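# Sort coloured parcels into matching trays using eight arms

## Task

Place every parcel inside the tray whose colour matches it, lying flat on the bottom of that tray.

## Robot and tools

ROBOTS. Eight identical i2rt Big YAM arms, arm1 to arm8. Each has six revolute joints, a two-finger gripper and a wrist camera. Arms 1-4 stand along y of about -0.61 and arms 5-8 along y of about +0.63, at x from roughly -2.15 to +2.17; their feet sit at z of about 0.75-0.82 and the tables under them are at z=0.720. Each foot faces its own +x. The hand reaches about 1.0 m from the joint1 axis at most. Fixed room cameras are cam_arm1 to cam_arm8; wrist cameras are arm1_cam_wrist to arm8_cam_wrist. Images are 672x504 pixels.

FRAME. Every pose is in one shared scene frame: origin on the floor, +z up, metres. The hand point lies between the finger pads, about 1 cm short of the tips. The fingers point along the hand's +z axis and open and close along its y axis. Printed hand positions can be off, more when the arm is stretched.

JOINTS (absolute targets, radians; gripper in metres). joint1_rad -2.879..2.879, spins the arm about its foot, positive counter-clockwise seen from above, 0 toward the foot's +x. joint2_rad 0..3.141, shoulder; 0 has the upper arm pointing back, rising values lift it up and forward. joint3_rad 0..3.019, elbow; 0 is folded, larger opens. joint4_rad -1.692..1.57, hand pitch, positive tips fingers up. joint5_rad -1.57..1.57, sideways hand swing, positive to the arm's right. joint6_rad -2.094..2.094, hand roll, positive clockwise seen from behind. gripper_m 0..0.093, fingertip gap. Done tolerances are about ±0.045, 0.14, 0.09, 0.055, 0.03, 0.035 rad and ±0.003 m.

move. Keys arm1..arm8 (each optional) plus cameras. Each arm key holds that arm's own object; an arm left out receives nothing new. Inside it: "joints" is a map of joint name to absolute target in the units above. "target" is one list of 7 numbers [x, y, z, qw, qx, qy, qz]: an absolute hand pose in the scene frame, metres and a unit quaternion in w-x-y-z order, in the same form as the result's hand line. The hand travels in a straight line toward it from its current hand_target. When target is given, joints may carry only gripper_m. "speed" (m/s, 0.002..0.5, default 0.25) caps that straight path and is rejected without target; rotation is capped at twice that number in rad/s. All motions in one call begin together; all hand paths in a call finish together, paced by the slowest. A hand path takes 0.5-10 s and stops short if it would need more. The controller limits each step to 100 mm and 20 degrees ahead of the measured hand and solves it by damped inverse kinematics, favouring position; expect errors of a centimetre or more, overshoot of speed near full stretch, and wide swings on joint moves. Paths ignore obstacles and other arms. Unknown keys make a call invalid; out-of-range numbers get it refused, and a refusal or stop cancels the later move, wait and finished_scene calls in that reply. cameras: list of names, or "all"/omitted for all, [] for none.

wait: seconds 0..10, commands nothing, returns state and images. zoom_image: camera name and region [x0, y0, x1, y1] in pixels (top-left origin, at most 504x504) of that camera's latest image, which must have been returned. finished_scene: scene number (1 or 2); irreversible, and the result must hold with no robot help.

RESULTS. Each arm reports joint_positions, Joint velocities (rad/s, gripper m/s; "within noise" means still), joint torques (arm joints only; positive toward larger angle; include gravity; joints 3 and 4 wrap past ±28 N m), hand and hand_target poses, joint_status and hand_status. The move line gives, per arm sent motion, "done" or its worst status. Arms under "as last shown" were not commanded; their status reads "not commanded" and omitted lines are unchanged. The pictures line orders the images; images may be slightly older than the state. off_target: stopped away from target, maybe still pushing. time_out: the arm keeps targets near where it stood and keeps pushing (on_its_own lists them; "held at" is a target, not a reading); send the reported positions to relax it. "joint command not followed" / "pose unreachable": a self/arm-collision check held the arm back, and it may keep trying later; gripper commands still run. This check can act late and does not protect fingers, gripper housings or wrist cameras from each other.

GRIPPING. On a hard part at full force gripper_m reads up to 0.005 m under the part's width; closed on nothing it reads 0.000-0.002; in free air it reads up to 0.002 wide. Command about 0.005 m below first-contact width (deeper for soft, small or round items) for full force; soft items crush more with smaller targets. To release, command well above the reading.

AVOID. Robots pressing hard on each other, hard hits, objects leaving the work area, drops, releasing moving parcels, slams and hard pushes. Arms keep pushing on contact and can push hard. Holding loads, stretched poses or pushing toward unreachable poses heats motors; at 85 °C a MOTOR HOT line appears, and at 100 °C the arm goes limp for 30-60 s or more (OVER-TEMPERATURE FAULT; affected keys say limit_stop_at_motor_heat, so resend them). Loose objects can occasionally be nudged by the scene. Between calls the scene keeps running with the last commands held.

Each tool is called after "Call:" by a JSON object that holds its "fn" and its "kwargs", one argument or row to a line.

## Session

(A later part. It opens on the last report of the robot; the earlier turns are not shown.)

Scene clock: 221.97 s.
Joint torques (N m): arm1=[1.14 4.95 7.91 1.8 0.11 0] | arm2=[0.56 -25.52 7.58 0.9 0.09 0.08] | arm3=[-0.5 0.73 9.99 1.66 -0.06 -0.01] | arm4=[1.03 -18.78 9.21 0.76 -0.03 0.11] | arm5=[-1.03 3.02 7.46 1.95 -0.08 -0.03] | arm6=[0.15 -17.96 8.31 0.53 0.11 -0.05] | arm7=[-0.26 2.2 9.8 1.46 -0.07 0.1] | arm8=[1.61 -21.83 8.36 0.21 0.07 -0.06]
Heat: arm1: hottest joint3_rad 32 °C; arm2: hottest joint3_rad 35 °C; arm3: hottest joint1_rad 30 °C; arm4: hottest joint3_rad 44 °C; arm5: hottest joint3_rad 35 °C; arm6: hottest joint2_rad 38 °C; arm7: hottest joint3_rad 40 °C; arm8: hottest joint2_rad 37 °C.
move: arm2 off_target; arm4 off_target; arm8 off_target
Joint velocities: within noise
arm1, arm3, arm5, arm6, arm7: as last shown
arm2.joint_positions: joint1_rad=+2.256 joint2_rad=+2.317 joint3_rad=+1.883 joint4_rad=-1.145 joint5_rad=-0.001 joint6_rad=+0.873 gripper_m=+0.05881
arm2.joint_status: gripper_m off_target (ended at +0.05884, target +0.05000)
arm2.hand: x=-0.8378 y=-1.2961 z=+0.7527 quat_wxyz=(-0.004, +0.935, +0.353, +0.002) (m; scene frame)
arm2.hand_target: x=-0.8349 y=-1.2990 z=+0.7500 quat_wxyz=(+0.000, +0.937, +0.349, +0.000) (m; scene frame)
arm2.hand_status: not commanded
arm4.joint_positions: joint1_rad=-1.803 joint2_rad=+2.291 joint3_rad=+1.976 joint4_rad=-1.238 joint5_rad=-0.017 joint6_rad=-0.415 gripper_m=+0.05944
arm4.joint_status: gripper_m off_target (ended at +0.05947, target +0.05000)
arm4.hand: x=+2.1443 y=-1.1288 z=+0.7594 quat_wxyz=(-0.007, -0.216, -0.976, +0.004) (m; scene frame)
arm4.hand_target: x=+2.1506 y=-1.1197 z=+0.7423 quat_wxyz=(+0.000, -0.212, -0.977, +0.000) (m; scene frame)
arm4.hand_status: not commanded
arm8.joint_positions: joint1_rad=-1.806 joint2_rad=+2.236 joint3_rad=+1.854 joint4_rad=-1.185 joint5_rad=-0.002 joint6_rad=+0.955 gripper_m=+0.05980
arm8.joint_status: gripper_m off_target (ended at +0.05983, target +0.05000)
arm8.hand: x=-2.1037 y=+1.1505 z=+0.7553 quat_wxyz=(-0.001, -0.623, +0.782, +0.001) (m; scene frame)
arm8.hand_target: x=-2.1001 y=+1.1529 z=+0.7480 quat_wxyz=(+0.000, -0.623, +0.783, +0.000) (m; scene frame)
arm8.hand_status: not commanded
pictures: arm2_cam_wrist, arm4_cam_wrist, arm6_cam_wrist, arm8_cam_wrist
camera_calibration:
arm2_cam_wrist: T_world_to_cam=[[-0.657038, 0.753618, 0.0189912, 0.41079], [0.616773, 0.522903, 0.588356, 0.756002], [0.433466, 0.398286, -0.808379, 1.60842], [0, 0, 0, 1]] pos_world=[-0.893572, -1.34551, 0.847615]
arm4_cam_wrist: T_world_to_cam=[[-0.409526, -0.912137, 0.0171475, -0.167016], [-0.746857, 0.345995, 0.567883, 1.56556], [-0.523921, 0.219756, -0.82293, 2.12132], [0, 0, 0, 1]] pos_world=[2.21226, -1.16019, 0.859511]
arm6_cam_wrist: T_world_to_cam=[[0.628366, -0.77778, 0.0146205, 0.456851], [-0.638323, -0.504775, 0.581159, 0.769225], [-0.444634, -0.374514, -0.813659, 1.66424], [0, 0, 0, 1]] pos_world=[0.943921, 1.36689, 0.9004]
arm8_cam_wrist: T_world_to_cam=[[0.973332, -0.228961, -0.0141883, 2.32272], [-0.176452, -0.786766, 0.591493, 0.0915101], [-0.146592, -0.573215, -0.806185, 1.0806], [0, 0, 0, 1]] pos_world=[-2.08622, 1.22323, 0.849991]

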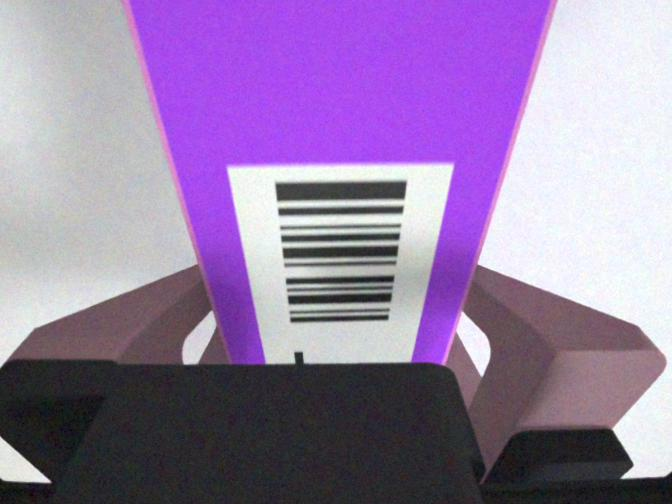

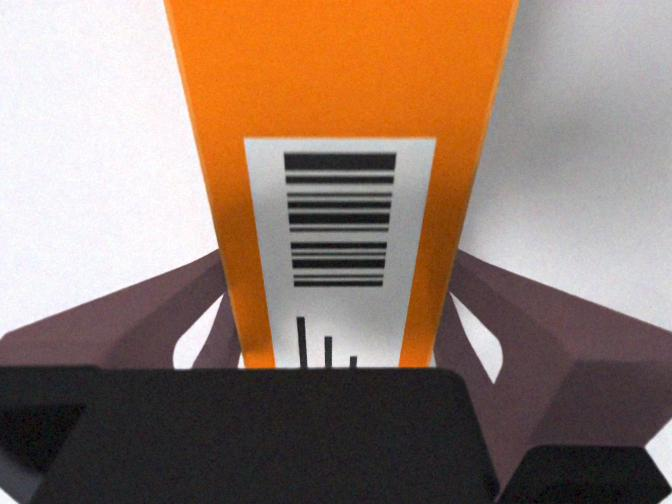

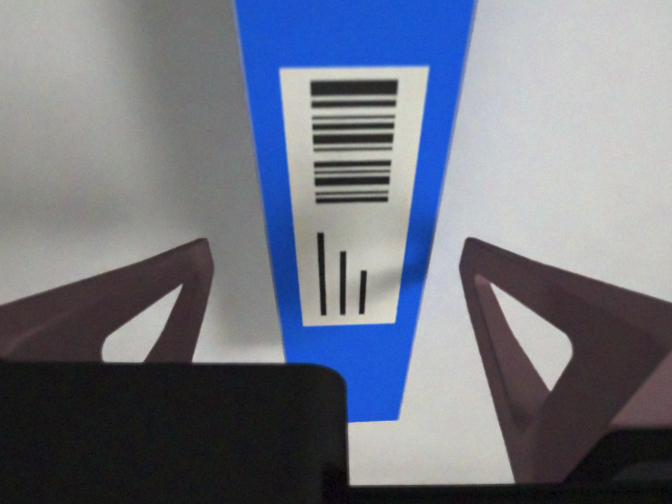

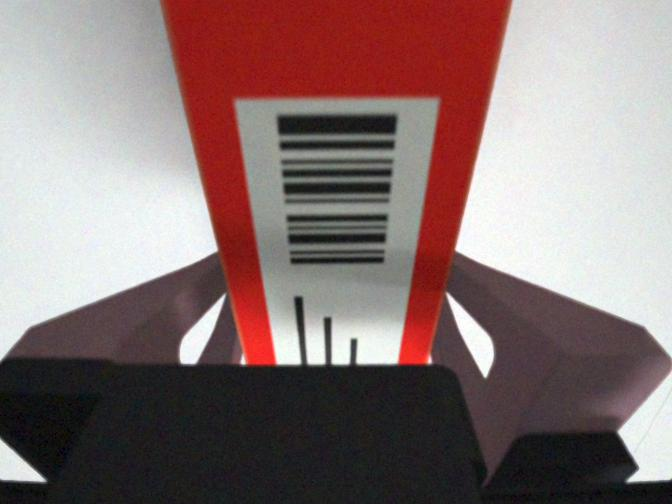

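Call:
{"fn": "move", "kwargs": {
  "arm8": {"target":[-1.948,0.975,0.95,0,0.6225,-0.7826,0],"speed":0.25},
  "arm4": {"target":[1.973,-0.934,0.95,0,0.2122,0.9772,0],"speed":0.25},
  "arm6": {"target":[0.879,1.322,0.753,0,0.332,-0.943,0],"speed":0.2},
  "arm2": {"target":[-0.844,-1.053,0.95,0,0.9373,0.3486,0],"speed":0.25},
  "cameras": ["arm8_cam_wrist","arm6_cam_wrist","cam_arm2"]
}}

Call:
{"fn": "move", "kwargs": {
  "arm6": {"joints":{"gripper_m":0.05}},
  "cameras": ["arm6_cam_wrist","cam_arm4"]
}}

Scene clock: 266.63 s.
Joint torques (N m): arm1=[1.32 4.89 7.82 1.68 0.1 -0.01] | arm2=[0.21 -14.27 7.65 0.14 0.08 0.04] | arm3=[-0.5 0.73 9.94 1.72 -0.06 -0.01] | arm4=[-0.91 -10.58 9.63 -0.18 -0.04 -0.02] | arm5=[-0.73 3.14 7.34 1.76 -0.1 -0.02] | arm6=[0.03 -17.85 7.8 0.55 0.11 -0.06] | arm7=[-0.38 2.26 9.81 1.44 -0.07 0.1] | arm8=[2.08 -12.51 9.06 -0.53 0 0.01]
Heat: arm1: hottest joint3_rad 32 °C; arm2: hottest joint2_rad 35 °C; arm3: hottest joint1_rad 30 °C; arm4: hottest joint2_rad 42 °C; arm5: hottest joint3_rad 35 °C; arm6: hottest joint2_rad 36 °C; arm7: hottest joint3_rad 40 °C; arm8: hottest joint2_rad 39 °C.
move: arm2 done; arm4 done; arm6 done; arm8 done
Joint velocities: within noise
arm1, arm3, arm5, arm7: as last shown
arm2.joint_positions: joint1_rad=+2.256 joint2_rad=+1.508 joint3_rad=+1.206 joint4_rad=-1.257 joint5_rad=+0.000 joint6_rad=+0.873 gripper_m=+0.05881
arm2.joint_status: not commanded
arm2.hand: x=-0.8438 y=-1.0563 z=+0.9500 quat_wxyz=(+0.005, +0.935, +0.353, -0.002) (m; scene frame)
arm2.hand_target: x=-0.8440 y=-1.0531 z=+0.9500 quat_wxyz=(+0.000, +0.937, +0.349, +0.000) (m; scene frame)
arm2.hand_status: done (0.003 m and 0.8 deg from the pose sent, 0.313 m and 0.8 deg at the start)
arm4.joint_positions: joint1_rad=-1.803 joint2_rad=+1.483 joint3_rad=+1.298 joint4_rad=-1.372 joint5_rad=-0.017 joint6_rad=-0.422 gripper_m=+0.05944
arm4.joint_status: not commanded
arm4.hand: x=+1.9786 y=-0.9352 z=+0.9511 quat_wxyz=(-0.006, -0.213, -0.977, +0.003) (m; scene frame)
arm4.hand_target: x=+1.9731 y=-0.9340 z=+0.9500 quat_wxyz=(+0.000, -0.212, -0.977, +0.000) (m; scene frame)
arm4.hand_status: done (0.006 m and 0.8 deg from the pose sent, 0.322 m and 1.1 deg at the start)
arm6.joint_positions: joint1_rad=+2.141 joint2_rad=+2.382 joint3_rad=+1.970 joint4_rad=-1.161 joint5_rad=+0.000 joint6_rad=+0.850 gripper_m=+0.09398
arm6.joint_status: not commanded
arm6.hand: x=+0.8841 y=+1.3200 z=+0.7604 quat_wxyz=(+0.001, +0.330, -0.944, +0.001) (m; scene frame)
arm6.hand_target: x=+0.8789 y=+1.3218 z=+0.7531 quat_wxyz=(+0.000, +0.332, -0.943, +0.000) (m; scene frame)
arm6.hand_status: done (0.009 m and 0.3 deg from the pose sent, 0.050 m and 0.7 deg at the start)
arm8.joint_positions: joint1_rad=-1.806 joint2_rad=+1.485 joint3_rad=+1.285 joint4_rad=-1.362 joint5_rad=+0.000 joint6_rad=+0.955 gripper_m=+0.05980
arm8.joint_status: not commanded
arm8.hand: x=-1.9495 y=+0.9790 z=+0.9492 quat_wxyz=(-0.001, -0.623, +0.782, +0.004) (m; scene frame)
arm8.hand_target: x=-1.9480 y=+0.9751 z=+0.9500 quat_wxyz=(+0.000, -0.622, +0.783, +0.000) (m; scene frame)
arm8.hand_status: done (0.004 m and 0.5 deg from the pose sent, 0.305 m and 0.2 deg at the start)
pictures: arm6_cam_wrist, arm8_cam_wrist, cam_arm2
camera_calibration:
arm6_cam_wrist: T_world_to_cam=[[0.62836, -0.777878, 0.00835346, 0.463472], [-0.638558, -0.509626, 0.57665, 0.804611], [-0.444306, -0.367678, -0.816949, 1.62361], [0, 0, 0, 1]] pos_world=[0.943941, 1.36754, 0.858553]
arm8_cam_wrist: T_world_to_cam=[[0.973208, -0.229263, -0.0174709, 2.13932], [-0.175504, -0.789794, 0.587728, -0.122554], [-0.148543, -0.568915, -0.80887, 1.15575], [0, 0, 0, 1]] pos_world=[-1.93183, 1.0512, 1.04426]

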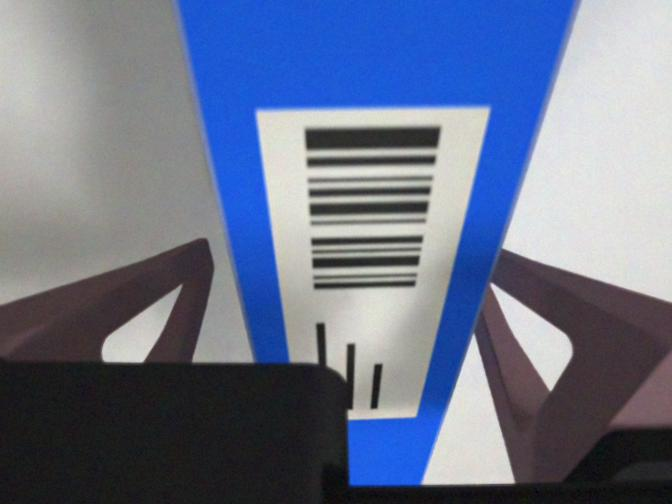

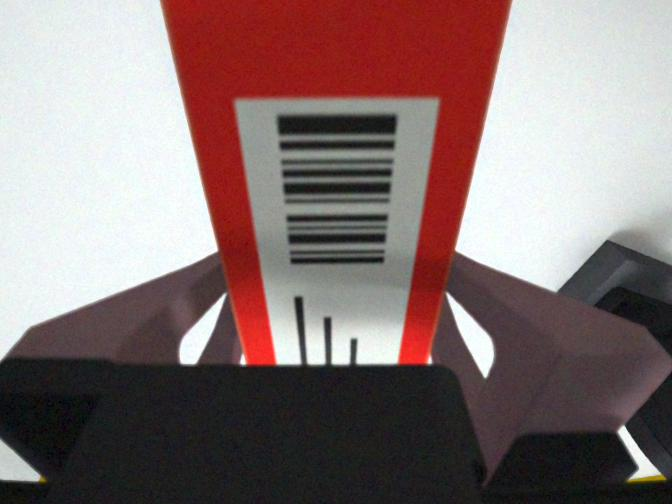

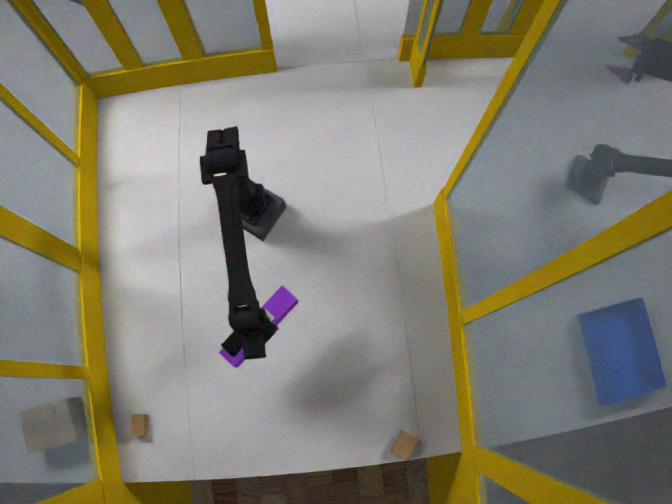

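Scene clock: 267.23 s.
Joint torques (N m): arm1=[1.32 4.42 7.82 1.74 0.11 0.02] | arm2=[0.21 -14.33 7.65 0.14 0.08 0.04] | arm3=[-0.67 0.79 9.95 1.72 -0.06 -0.02] | arm4=[-0.91 -10.58 9.63 -0.18 -0.04 -0.03] | arm5=[-0.79 2.55 7.31 1.84 -0.07 -0.06] | arm6=[-0.03 -17.73 7.79 0.55 0.11 -0.06] | arm7=[-0.26 2.37 9.76 1.46 -0.07 0.11] | arm8=[2.02 -12.4 9.06 -0.58 0.01 0.01]
Heat: arm1: hottest joint3_rad 32 °C; arm2: hottest joint2_rad 35 °C; arm3: hottest joint1_rad 30 °C; arm4: hottest joint2_rad 42 °C; arm5: hottest joint3_rad 35 °C; arm6: hottest joint2_rad 36 °C; arm7: hottest joint3_rad 40 °C; arm8: hottest joint2_rad 39 °C.
move: arm6 off_target
Joint velocities: within noise
arm1, arm2, arm3, arm4, arm5, arm7, arm8: as last shown
arm6.joint_positions: joint1_rad=+2.141 joint2_rad=+2.382 joint3_rad=+1.970 joint4_rad=-1.160 joint5_rad=+0.000 joint6_rad=+0.850 gripper_m=+0.05955
arm6.joint_status: gripper_m off_target (ended at +0.05959, target +0.05000)
arm6.hand: x=+0.8841 y=+1.3202 z=+0.7604 quat_wxyz=(+0.000, +0.330, -0.944, +0.001) (m; scene frame)
arm6.hand_target: x=+0.8789 y=+1.3219 z=+0.7531 quat_wxyz=(+0.000, +0.332, -0.943, +0.000) (m; scene frame)
arm6.hand_status: not commanded
pictures: arm6_cam_wrist, cam_arm4
camera_calibration:
arm6_cam_wrist: T_world_to_cam=[[0.62836, -0.777884, 0.00778369, 0.464054], [-0.638579, -0.510065, 0.576238, 0.805624], [-0.444276, -0.367055, -0.817245, 1.62306], [0, 0, 0, 1]] pos_world=[0.943946, 1.36765, 0.85859]

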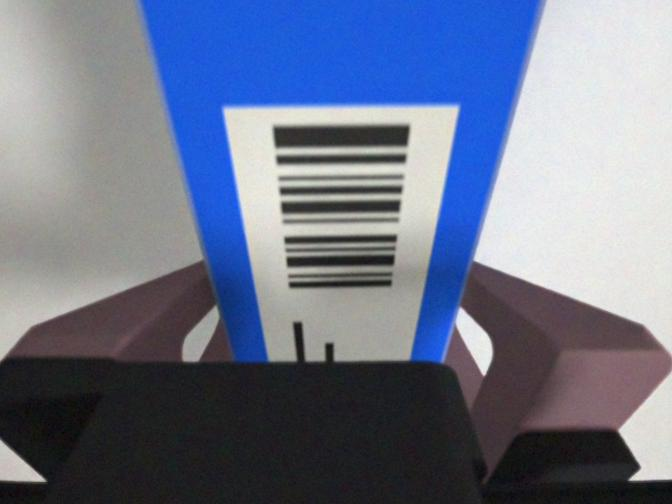

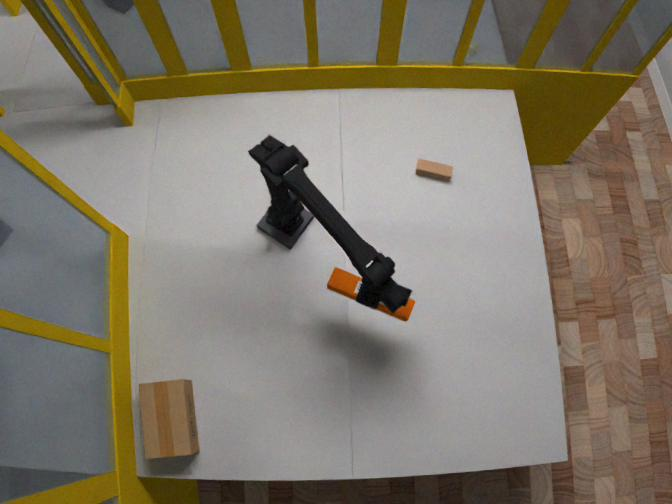

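Call:
{"fn": "move", "kwargs": {
  "arm8": {"joints":{"joint1_rad":0.471}},
  "arm4": {"joints":{"joint1_rad":1.789,"joint6_rad":-0.9}},
  "arm6": {"target":[0.870,1.057,0.95,0,0.332,-0.943,0],"speed":0.3},
  "arm2": {"joints":{"joint1_rad":-1.428}},
  "cameras": []
}}

Call:
{"fn": "move", "kwargs": {
  "arm6": {"joints":{"joint1_rad":-1.346}},
  "cameras": ["cam_arm4","cam_arm2","cam_arm6","cam_arm8"]
}}

Scene clock: 284.73 s.
Joint torques (N m): arm1=[1.14 4.66 7.88 1.74 0.11 0] | arm2=[0.32 -14.27 7.66 0.14 -0.01 0.04] | arm3=[-0.67 0.85 9.96 1.69 -0.07 0] | arm4=[-0.91 -10.46 9.65 -0.2 -0.09 -0.02] | arm5=[-1.08 2.26 7.49 1.89 -0.11 -0.06] | arm6=[-0.38 -10.64 7.98 -0.2 0.06 -0.1] | arm7=[-0.32 2.26 9.77 1.44 -0.07 0.11] | arm8=[1.9 -12.63 9.05 -0.55 0.08 0]
Heat: arm1: hottest joint3_rad 32 °C; arm2: hottest joint2_rad 34 °C; arm3: hottest joint1_rad 30 °C; arm4: hottest joint2_rad 39 °C; arm5: hottest joint3_rad 35 °C; arm6: hottest joint2_rad 36 °C; arm7: hottest joint3_rad 40 °C; arm8: hottest joint2_rad 37 °C.
move: arm2 done; arm4 done; arm6 done; arm8 done
Joint velocities: within noise
arm1.joint_positions: joint1_rad=-0.028 joint2_rad=+0.521 joint3_rad=+1.431 joint4_rad=-1.508 joint5_rad=+0.032 joint6_rad=-0.133 gripper_m=+0.09396
arm1.joint_status: not commanded
arm1.hand: x=-2.0073 y=-0.6778 z=+1.3083 quat_wxyz=(-0.446, -0.145, -0.870, +0.152) (m; scene frame)
arm1.hand_target: x=-2.0101 y=-0.6764 z=+1.3161 quat_wxyz=(-0.454, -0.145, -0.865, +0.155) (m; scene frame)
arm1.hand_status: not commanded
arm2.joint_positions: joint1_rad=-1.428 joint2_rad=+1.508 joint3_rad=+1.206 joint4_rad=-1.257 joint5_rad=+0.002 joint6_rad=+0.873 gripper_m=+0.05883
arm2.joint_status: all done
arm2.hand: x=-0.6387 y=-0.2471 z=+0.9508 quat_wxyz=(-0.004, +0.089, -0.996, -0.005) (m; scene frame)
arm2.hand_target: x=-0.6407 y=-0.2496 z=+0.9508 quat_wxyz=(+0.000, +0.085, -0.996, -0.001) (m; scene frame)
arm2.hand_status: not commanded
arm3.joint_positions: joint1_rad=+0.084 joint2_rad=+0.623 joint3_rad=+1.443 joint4_rad=-1.225 joint5_rad=+0.214 joint6_rad=-0.288 gripper_m=+0.09396
arm3.joint_status: not commanded
arm3.hand: x=+0.2458 y=-0.4641 z=+1.3420 quat_wxyz=(-0.302, +0.818, -0.155, -0.465) (m; scene frame)
arm3.hand_target: x=+0.2487 y=-0.4659 z=+1.3553 quat_wxyz=(-0.306, +0.809, -0.155, -0.477) (m; scene frame)
arm3.hand_status: not commanded
arm4.joint_positions: joint1_rad=+1.801 joint2_rad=+1.483 joint3_rad=+1.298 joint4_rad=-1.372 joint5_rad=-0.017 joint6_rad=-0.893 gripper_m=+0.05953
arm4.joint_status: all done
arm4.hand: x=+1.2864 y=-0.4472 z=+0.9545 quat_wxyz=(+0.006, +0.968, +0.250, -0.018) (m; scene frame)
arm4.hand_target: x=+1.2927 y=-0.4438 z=+0.9532 quat_wxyz=(+0.009, +0.969, +0.247, -0.012) (m; scene frame)
arm4.hand_status: not commanded
arm5.joint_positions: joint1_rad=-0.422 joint2_rad=+0.625 joint3_rad=+1.427 joint4_rad=-1.371 joint5_rad=+0.120 joint6_rad=-0.097 gripper_m=+0.09396
arm5.joint_status: not commanded
arm5.hand: x=+2.0004 y=+0.7998 z=+1.3402 quat_wxyz=(-0.234, +0.830, -0.279, -0.422) (m; scene frame)
arm5.hand_target: x=+2.0022 y=+0.7982 z=+1.3527 quat_wxyz=(-0.238, +0.823, -0.277, -0.434) (m; scene frame)
arm5.hand_status: not commanded
arm6.joint_positions: joint1_rad=+2.141 joint2_rad=+1.539 joint3_rad=+1.162 joint4_rad=-1.204 joint5_rad=+0.002 joint6_rad=+0.850 gripper_m=+0.05955
arm6.joint_status: not commanded
arm6.hand: x=+0.8718 y=+1.0579 z=+0.9416 quat_wxyz=(+0.002, +0.330, -0.944, +0.005) (m; scene frame)
arm6.hand_target: x=+0.8700 y=+1.0570 z=+0.9499 quat_wxyz=(+0.000, +0.332, -0.943, +0.000) (m; scene frame)
arm6.hand_status: done (0.009 m and 0.7 deg from the pose sent, 0.325 m and 0.3 deg at the start)
arm7.joint_positions: joint1_rad=-0.146 joint2_rad=+0.496 joint3_rad=+1.379 joint4_rad=-1.460 joint5_rad=-0.022 joint6_rad=+0.046 gripper_m=+0.09396
arm7.joint_status: not commanded
arm7.hand: x=-0.3012 y=+0.4957 z=+1.3304 quat_wxyz=(-0.447, -0.351, -0.807, +0.162) (m; scene frame)
arm7.hand_target: x=-0.3031 y=+0.4977 z=+1.3404 quat_wxyz=(-0.457, -0.348, -0.801, +0.166) (m; scene frame)
arm7.hand_status: not commanded
arm8.joint_positions: joint1_rad=+0.474 joint2_rad=+1.485 joint3_rad=+1.285 joint4_rad=-1.362 joint5_rad=-0.002 joint6_rad=+0.955 gripper_m=+0.05980
arm8.joint_status: all done
arm8.hand: x=-1.7181 y=+0.2257 z=+0.9500 quat_wxyz=(-0.005, -0.971, -0.240, +0.001) (m; scene frame)
arm8.hand_target: x=-1.7194 y=+0.2298 z=+0.9507 quat_wxyz=(-0.001, -0.972, -0.236, +0.001) (m; scene frame)
arm8.hand_status: not commanded
pictures: none
No camera images: "cameras" was empty.

Scene clock: 288.10 s.
Joint torques (N m): arm1=[1.14 4.72 7.84 1.68 0.12 0.01] | arm2=[0.26 -14.27 7.66 0.14 -0.02 0.04] | arm3=[-0.56 0.85 9.96 1.68 -0.06 -0.02] | arm4=[-0.91 -10.46 9.63 -0.2 -0.09 -0.02] | arm5=[-0.5 3.14 7.51 1.91 -0.09 -0.06] | arm6=[-0.09 -10.7 7.98 -0.2 0.06 -0.1] | arm7=[-0.21 2.2 9.78 1.48 -0.09 0.11] | arm8=[1.61 -12.1 9.07 -0.64 0.08 0]
Heat: arm1: hottest joint3_rad 32 °C; arm2: hottest joint2_rad 34 °C; arm3: hottest joint1_rad 30 °C; arm4: hottest joint2_rad 39 °C; arm5: hottest joint3_rad 35 °C; arm6: hottest joint2_rad 36 °C; arm7: hottest joint3_rad 40 °C; arm8: hottest joint2_rad 37 °C.
move: arm6 done
Joint velocities: within noise
arm1, arm2, arm3, arm4, arm5, arm7, arm8: as last shown
arm6.joint_positions: joint1_rad=-1.353 joint2_rad=+1.539 joint3_rad=+1.162 joint4_rad=-1.204 joint5_rad=+0.001 joint6_rad=+0.850 gripper_m=+0.05958
arm6.joint_status: all done
arm6.hand: x=+0.6823 y=+0.2324 z=+0.9416 quat_wxyz=(+0.005, -0.987, -0.160, -0.002) (m; scene frame)
arm6.hand_target: x=+0.6856 y=+0.2321 z=+0.9499 quat_wxyz=(+0.000, -0.987, -0.164, +0.000) (m; scene frame)
arm6.hand_status: not commanded
pictures: cam_arm2, cam_arm4, cam_arm6, cam_arm8

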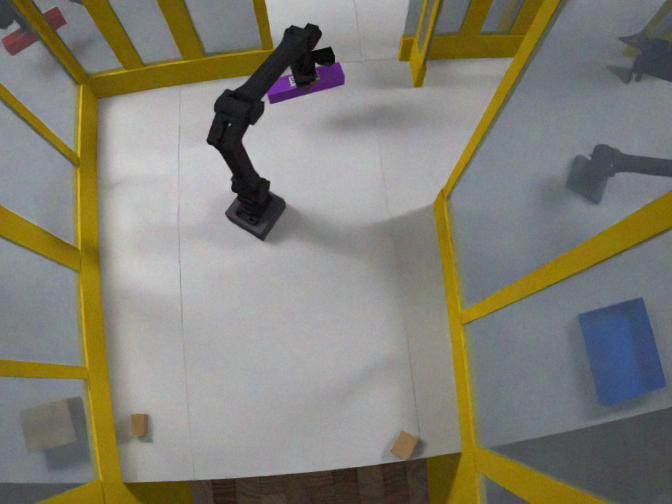

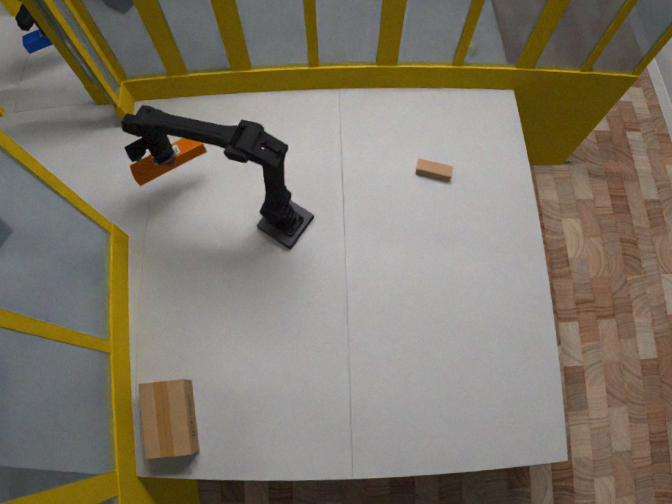

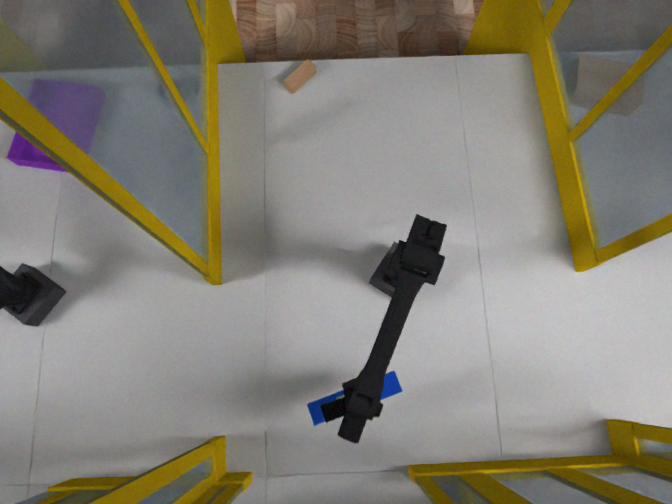

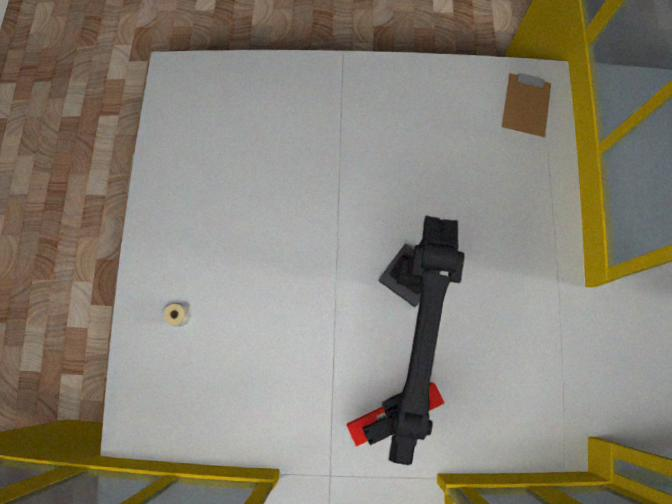

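Call:
{"fn": "move", "kwargs": {
  "arm8": {"target":[-1.75,0.0,0.84,0,0.7547,0.6561,0],"speed":0.25},
  "arm4": {"target":[1.07,-0.35,0.84,0,1,0,0],"speed":0.25},
  "arm6": {"target":[0.59,0.0,0.84,0,0.8315,0.5556,0],"speed":0.25},
  "arm2": {"target":[-0.5,0.0,0.84,0,0.5,-0.866,0],"speed":0.25},
  "arm1": {"joints":{"joint1_rad":1.409,"joint2_rad":1.3,"joint3_rad":1.2,"joint4_rad":-1.45,"joint5_rad":0,"joint6_rad":0}},
  "arm7": {"joints":{"joint1_rad":-1.056,"joint2_rad":1.3,"joint3_rad":1.2,"joint4_rad":-1.45,"joint5_rad":0,"joint6_rad":0}},
  "arm3": {"joints":{"joint1_rad":-1.208,"joint2_rad":1.3,"joint3_rad":1.2,"joint4_rad":-1.45,"joint5_rad":0,"joint6_rad":0}},
  "cameras": []
}}

Call:
{"fn": "move", "kwargs": {
  "arm8": {"target":[-1.75,0.0,0.757,0,0.7547,0.6561,0],"speed":0.1},
  "arm4": {"target":[1.07,-0.35,0.754,0,1,0,0],"speed":0.1},
  "arm6": {"target":[0.59,0.0,0.76,0,0.8315,0.5556,0],"speed":0.1},
  "arm2": {"target":[-0.5,0.0,0.756,0,0.5,-0.866,0],"speed":0.1},
  "cameras": ["arm1_cam_wrist","arm7_cam_wrist","arm3_cam_wrist","cam_arm3"]
}}

Scene clock: 329.93 s.
Joint torques (N m): arm1=[1.38 -7.77 8.49 0.54 0.09 0.08] | arm2=[0.44 -25.99 12.15 -0.09 -0.04 -0.22] | arm3=[-1.38 -11.63 10.51 -0.21 -0.26 0.12] | arm4=[-0.21 -17.61 15.09 -0.34 -0.02 0.12] | arm5=[-0.79 3.37 7.38 1.84 -0.08 -0.02] | arm6=[0.03 -16.97 12.44 -0.17 -0.03 -0.17] | arm7=[-0.85 -7.77 9.61 0.35 0 0.04] | arm8=[1.67 -20.31 14.08 -0.64 -0.16 -0.09]
Heat: arm1: hottest joint3_rad 32 °C; arm2: hottest joint3_rad 35 °C; arm3: hottest joint1_rad 30 °C; arm4: hottest joint3_rad 39 °C; arm5: hottest joint3_rad 35 °C; arm6: hottest joint2_rad 35 °C; arm7: hottest joint3_rad 40 °C; arm8: hottest joint2_rad 35 °C.
move: arm1 done; arm2 off_target; arm3 done; arm4 off_target; arm6 off_target; arm7 done; arm8 off_target
Joint velocities: within noise
arm1.joint_positions: joint1_rad=+1.403 joint2_rad=+1.296 joint3_rad=+1.202 joint4_rad=-1.455 joint5_rad=-0.001 joint6_rad=-0.008 gripper_m=+0.09398
arm1.joint_status: all done
arm1.hand: x=-1.9455 y=-0.2969 z=+0.9950 quat_wxyz=(-0.008, +0.474, -0.881, +0.000) (m; scene frame)
arm1.hand_target: x=-1.9466 y=-0.2947 z=+0.9933 quat_wxyz=(-0.008, +0.473, -0.881, +0.000) (m; scene frame)
arm1.hand_status: not commanded
arm2.joint_positions: joint1_rad=-1.428 joint2_rad=+2.347 joint3_rad=+2.147 joint4_rad=-1.400 joint5_rad=+0.002 joint6_rad=+0.023 gripper_m=+0.05883
arm2.joint_status: not commanded
arm2.hand: x=-0.5053 y=-0.0129 z=+0.8295 quat_wxyz=(+0.012, +0.492, -0.870, +0.008) (m; scene frame)
arm2.hand_target: x=-0.5005 y=-0.0007 z=+0.8400 quat_wxyz=(-0.001, +0.500, -0.866, +0.000) (m; scene frame)
arm2.hand_status: off_target (0.017 m and 1.9 deg from the pose sent, 0.304 m and 49.7 deg at the start)
arm3.joint_positions: joint1_rad=-1.199 joint2_rad=+1.309 joint3_rad=+1.185 joint4_rad=-1.439 joint5_rad=+0.004 joint6_rad=-0.015 gripper_m=+0.09396
arm3.joint_status: all done
arm3.hand: x=+0.5227 y=-0.2536 z=+0.9749 quat_wxyz=(-0.008, +0.624, -0.782, -0.001) (m; scene frame)
arm3.hand_target: x=+0.5256 y=-0.2534 z=+0.9840 quat_wxyz=(-0.012, +0.614, -0.789, -0.007) (m; scene frame)
arm3.hand_status: not commanded
arm4.joint_positions: joint1_rad=+1.801 joint2_rad=+2.168 joint3_rad=+1.937 joint4_rad=-1.376 joint5_rad=+0.011 joint6_rad=-0.403 gripper_m=+0.05953
arm4.joint_status: not commanded
arm4.hand: x=+1.0843 y=-0.3610 z=+0.8308 quat_wxyz=(+0.007, +1.000, +0.008, +0.013) (m; scene frame)
arm4.hand_target: x=+1.0710 y=-0.3504 z=+0.8402 quat_wxyz=(+0.000, +1.000, +0.000, -0.001) (m; scene frame)
arm4.hand_status: off_target (0.020 m and 1.9 deg from the pose sent, 0.263 m and 29.0 deg at the start)
arm5: as last shown
arm6.joint_positions: joint1_rad=-1.353 joint2_rad=+2.244 joint3_rad=+1.900 joint4_rad=-1.262 joint5_rad=+0.002 joint6_rad=+0.010 gripper_m=+0.05958
arm6.joint_status: not commanded
arm6.hand: x=+0.5922 y=+0.0189 z=+0.8265 quat_wxyz=(+0.011, -0.836, -0.548, -0.014) (m; scene frame)
arm6.hand_target: x=+0.5905 y=+0.0010 z=+0.8403 quat_wxyz=(+0.000, -0.831, -0.556, +0.000) (m; scene frame)
arm6.hand_status: off_target (0.023 m and 2.3 deg from the pose sent, 0.270 m and 49.1 deg at the start)
arm7.joint_positions: joint1_rad=-1.050 joint2_rad=+1.294 joint3_rad=+1.205 joint4_rad=-1.456 joint5_rad=-0.001 joint6_rad=+0.008 gripper_m=+0.09396
arm7.joint_status: all done
arm7.hand: x=-0.4678 y=+0.2466 z=+1.0319 quat_wxyz=(-0.008, -0.751, -0.661, +0.008) (m; scene frame)
arm7.hand_target: x=-0.4704 y=+0.2460 z=+1.0278 quat_wxyz=(-0.006, -0.750, -0.661, +0.007) (m; scene frame)
arm7.hand_status: not commanded
arm8.joint_positions: joint1_rad=+0.474 joint2_rad=+2.134 joint3_rad=+1.889 joint4_rad=-1.347 joint5_rad=+0.003 joint6_rad=+0.014 gripper_m=+0.05980
arm8.joint_status: not commanded
arm8.hand: x=-1.7468 y=+0.0143 z=+0.8339 quat_wxyz=(+0.008, -0.757, -0.654, -0.007) (m; scene frame)
arm8.hand_target: x=-1.7499 y=+0.0007 z=+0.8400 quat_wxyz=(+0.000, -0.755, -0.656, +0.000) (m; scene frame)
arm8.hand_status: off_target (0.016 m and 1.2 deg from the pose sent, 0.253 m and 54.3 deg at the start)
pictures: none
No camera images: "cameras" was empty.

Scene clock: 331.50 s.
Joint torques (N m): arm1=[1.67 -8.18 8.43 0.47 0.11 0.09] | arm2=[0.44 -27.46 7.86 0.94 -0.05 -0.21] | arm3=[-1.32 -11.58 10.55 -0.2 -0.26 0.12] | arm4=[-0.38 -18.49 9.62 0.73 -0.02 0.11] | arm5=[-0.5 3.55 7.27 2 -0.11 -0.05] | arm6=[-0.03 -17.73 7.91 0.53 -0.03 -0.18] | arm7=[-0.97 -7.82 9.61 0.38 0 0.04] | arm8=[1.44 -21.3 9.05 0.32 -0.15 -0.1]
Heat: arm1: hottest joint3_rad 32 °C; arm2: hottest joint2_rad 34 °C; arm3: hottest joint1_rad 30 °C; arm4: hottest joint3_rad 39 °C; arm5: hottest joint3_rad 35 °C; arm6: hottest joint2_rad 35 °C; arm7: hottest joint3_rad 40 °C; arm8: hottest joint2_rad 35 °C.
move: arm2 done; arm4 off_target; arm6 done; arm8 off_target
Joint velocities: within noise
arm1, arm3, arm5, arm7: as last shown
arm2.joint_positions: joint1_rad=-1.428 joint2_rad=+2.430 joint3_rad=+2.114 joint4_rad=-1.264 joint5_rad=+0.002 joint6_rad=+0.022 gripper_m=+0.05883
arm2.joint_status: not commanded
arm2.hand: x=-0.4999 y=-0.0035 z=+0.7594 quat_wxyz=(+0.004, +0.493, -0.870, +0.003) (m; scene frame)
arm2.hand_target: x=-0.5001 y=+0.0000 z=+0.7560 quat_wxyz=(+0.000, +0.500, -0.866, +0.000) (m; scene frame)
arm2.hand_status: done (0.005 m and 1.1 deg from the pose sent, 0.075 m and 1.9 deg at the start)
arm4.joint_positions: joint1_rad=+1.801 joint2_rad=+2.246 joint3_rad=+1.896 joint4_rad=-1.223 joint5_rad=+0.011 joint6_rad=-0.403 gripper_m=+0.05953
arm4.joint_status: not commanded
arm4.hand: x=+1.0687 y=-0.3556 z=+0.7654 quat_wxyz=(+0.000, +1.000, +0.008, -0.003) (m; scene frame)
arm4.hand_target: x=+1.0703 y=-0.3503 z=+0.7540 quat_wxyz=(+0.000, +1.000, +0.000, +0.000) (m; scene frame)
arm4.hand_status: off_target (0.013 m and 0.9 deg from the pose sent, 0.079 m and 1.9 deg at the start)
arm6.joint_positions: joint1_rad=-1.353 joint2_rad=+2.338 joint3_rad=+1.895 joint4_rad=-1.136 joint5_rad=+0.002 joint6_rad=+0.009 gripper_m=+0.05958
arm6.joint_status: not commanded
arm6.hand: x=+0.5863 y=+0.0051 z=+0.7634 quat_wxyz=(+0.003, -0.836, -0.549, -0.003) (m; scene frame)
arm6.hand_target: x=+0.5901 y=+0.0001 z=+0.7601 quat_wxyz=(+0.000, -0.831, -0.556, +0.000) (m; scene frame)
arm6.hand_status: done (0.007 m and 1.0 deg from the pose sent, 0.069 m and 2.3 deg at the start)
arm8.joint_positions: joint1_rad=+0.474 joint2_rad=+2.212 joint3_rad=+1.844 joint4_rad=-1.198 joint5_rad=+0.003 joint6_rad=+0.013 gripper_m=+0.05980
arm8.joint_status: not commanded
arm8.hand: x=-1.7486 y=+0.0009 z=+0.7679 quat_wxyz=(-0.001, -0.756, -0.654, +0.003) (m; scene frame)
arm8.hand_target: x=-1.7500 y=+0.0002 z=+0.7571 quat_wxyz=(+0.000, -0.755, -0.656, +0.000) (m; scene frame)
arm8.hand_status: off_target (0.011 m and 0.5 deg from the pose sent, 0.078 m and 1.2 deg at the start)
pictures: arm1_cam_wrist, arm3_cam_wrist, arm7_cam_wrist, cam_arm3
camera_calibration:
arm1_cam_wrist: T_world_to_cam=[[0.825742, -0.564041, 0.00282677, 1.43727], [-0.46762, -0.681764, 0.562609, -1.66732], [-0.315408, -0.465891, -0.826718, 0.197241], [0, 0, 0, 1]] pos_world=[-1.90427, -0.234145, 1.09705]
arm3_cam_wrist: T_world_to_cam=[[0.973828, -0.22659, 0.0177485, -0.58496], [-0.195998, -0.797678, 0.570346, -0.650018], [-0.115077, -0.558898, -0.821213, 0.843013], [0, 0, 0, 1]] pos_world=[0.53926, -0.179893, 1.07341]
arm7_cam_wrist: T_world_to_cam=[[-0.993645, 0.111763, 0.0133489, -0.509346], [0.10056, 0.828195, 0.551345, -0.719783], [0.0505642, 0.549183, -0.834171, 0.87029], [0, 0, 0, 1]] pos_world=[-0.477734, 0.175098, 1.12962]

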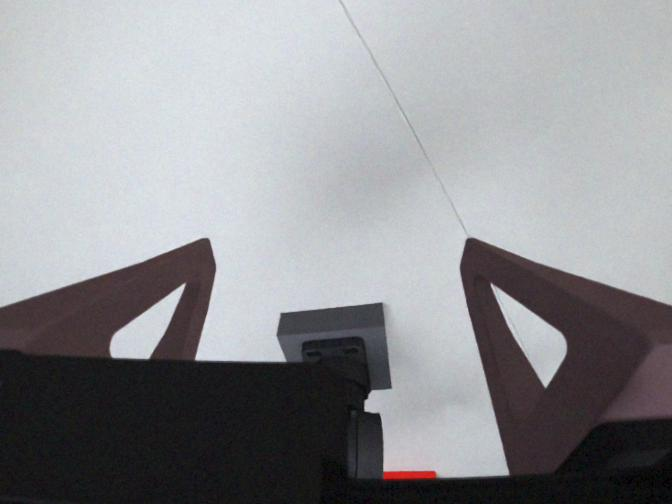

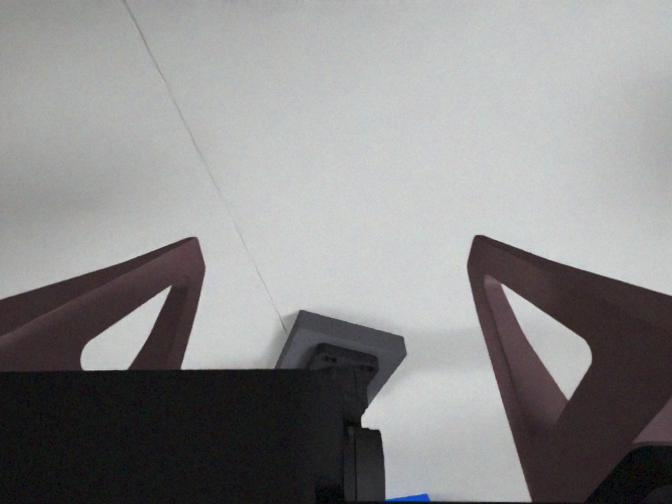

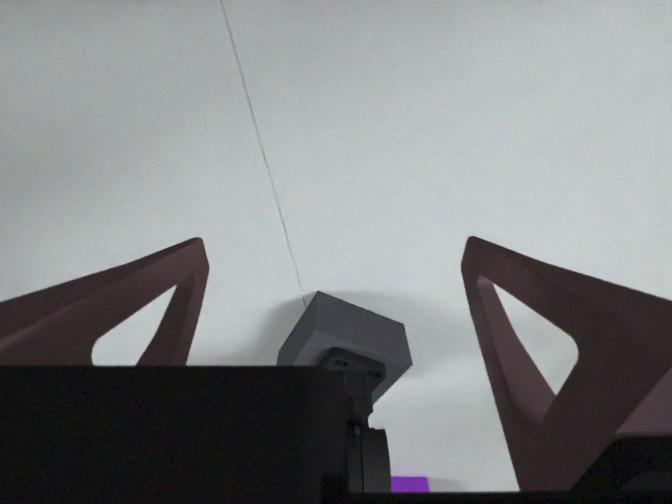

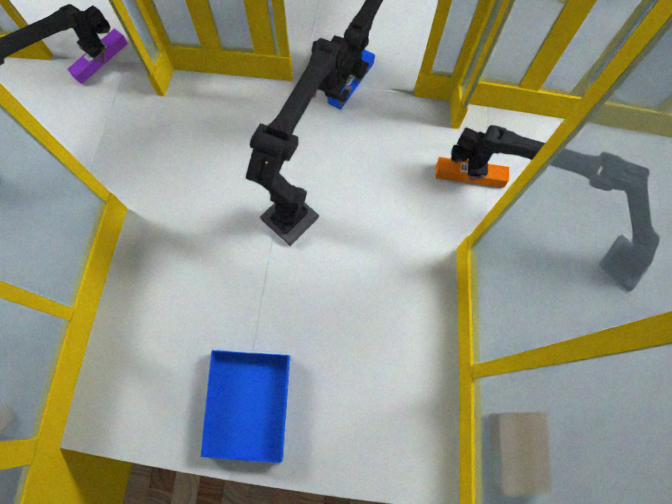

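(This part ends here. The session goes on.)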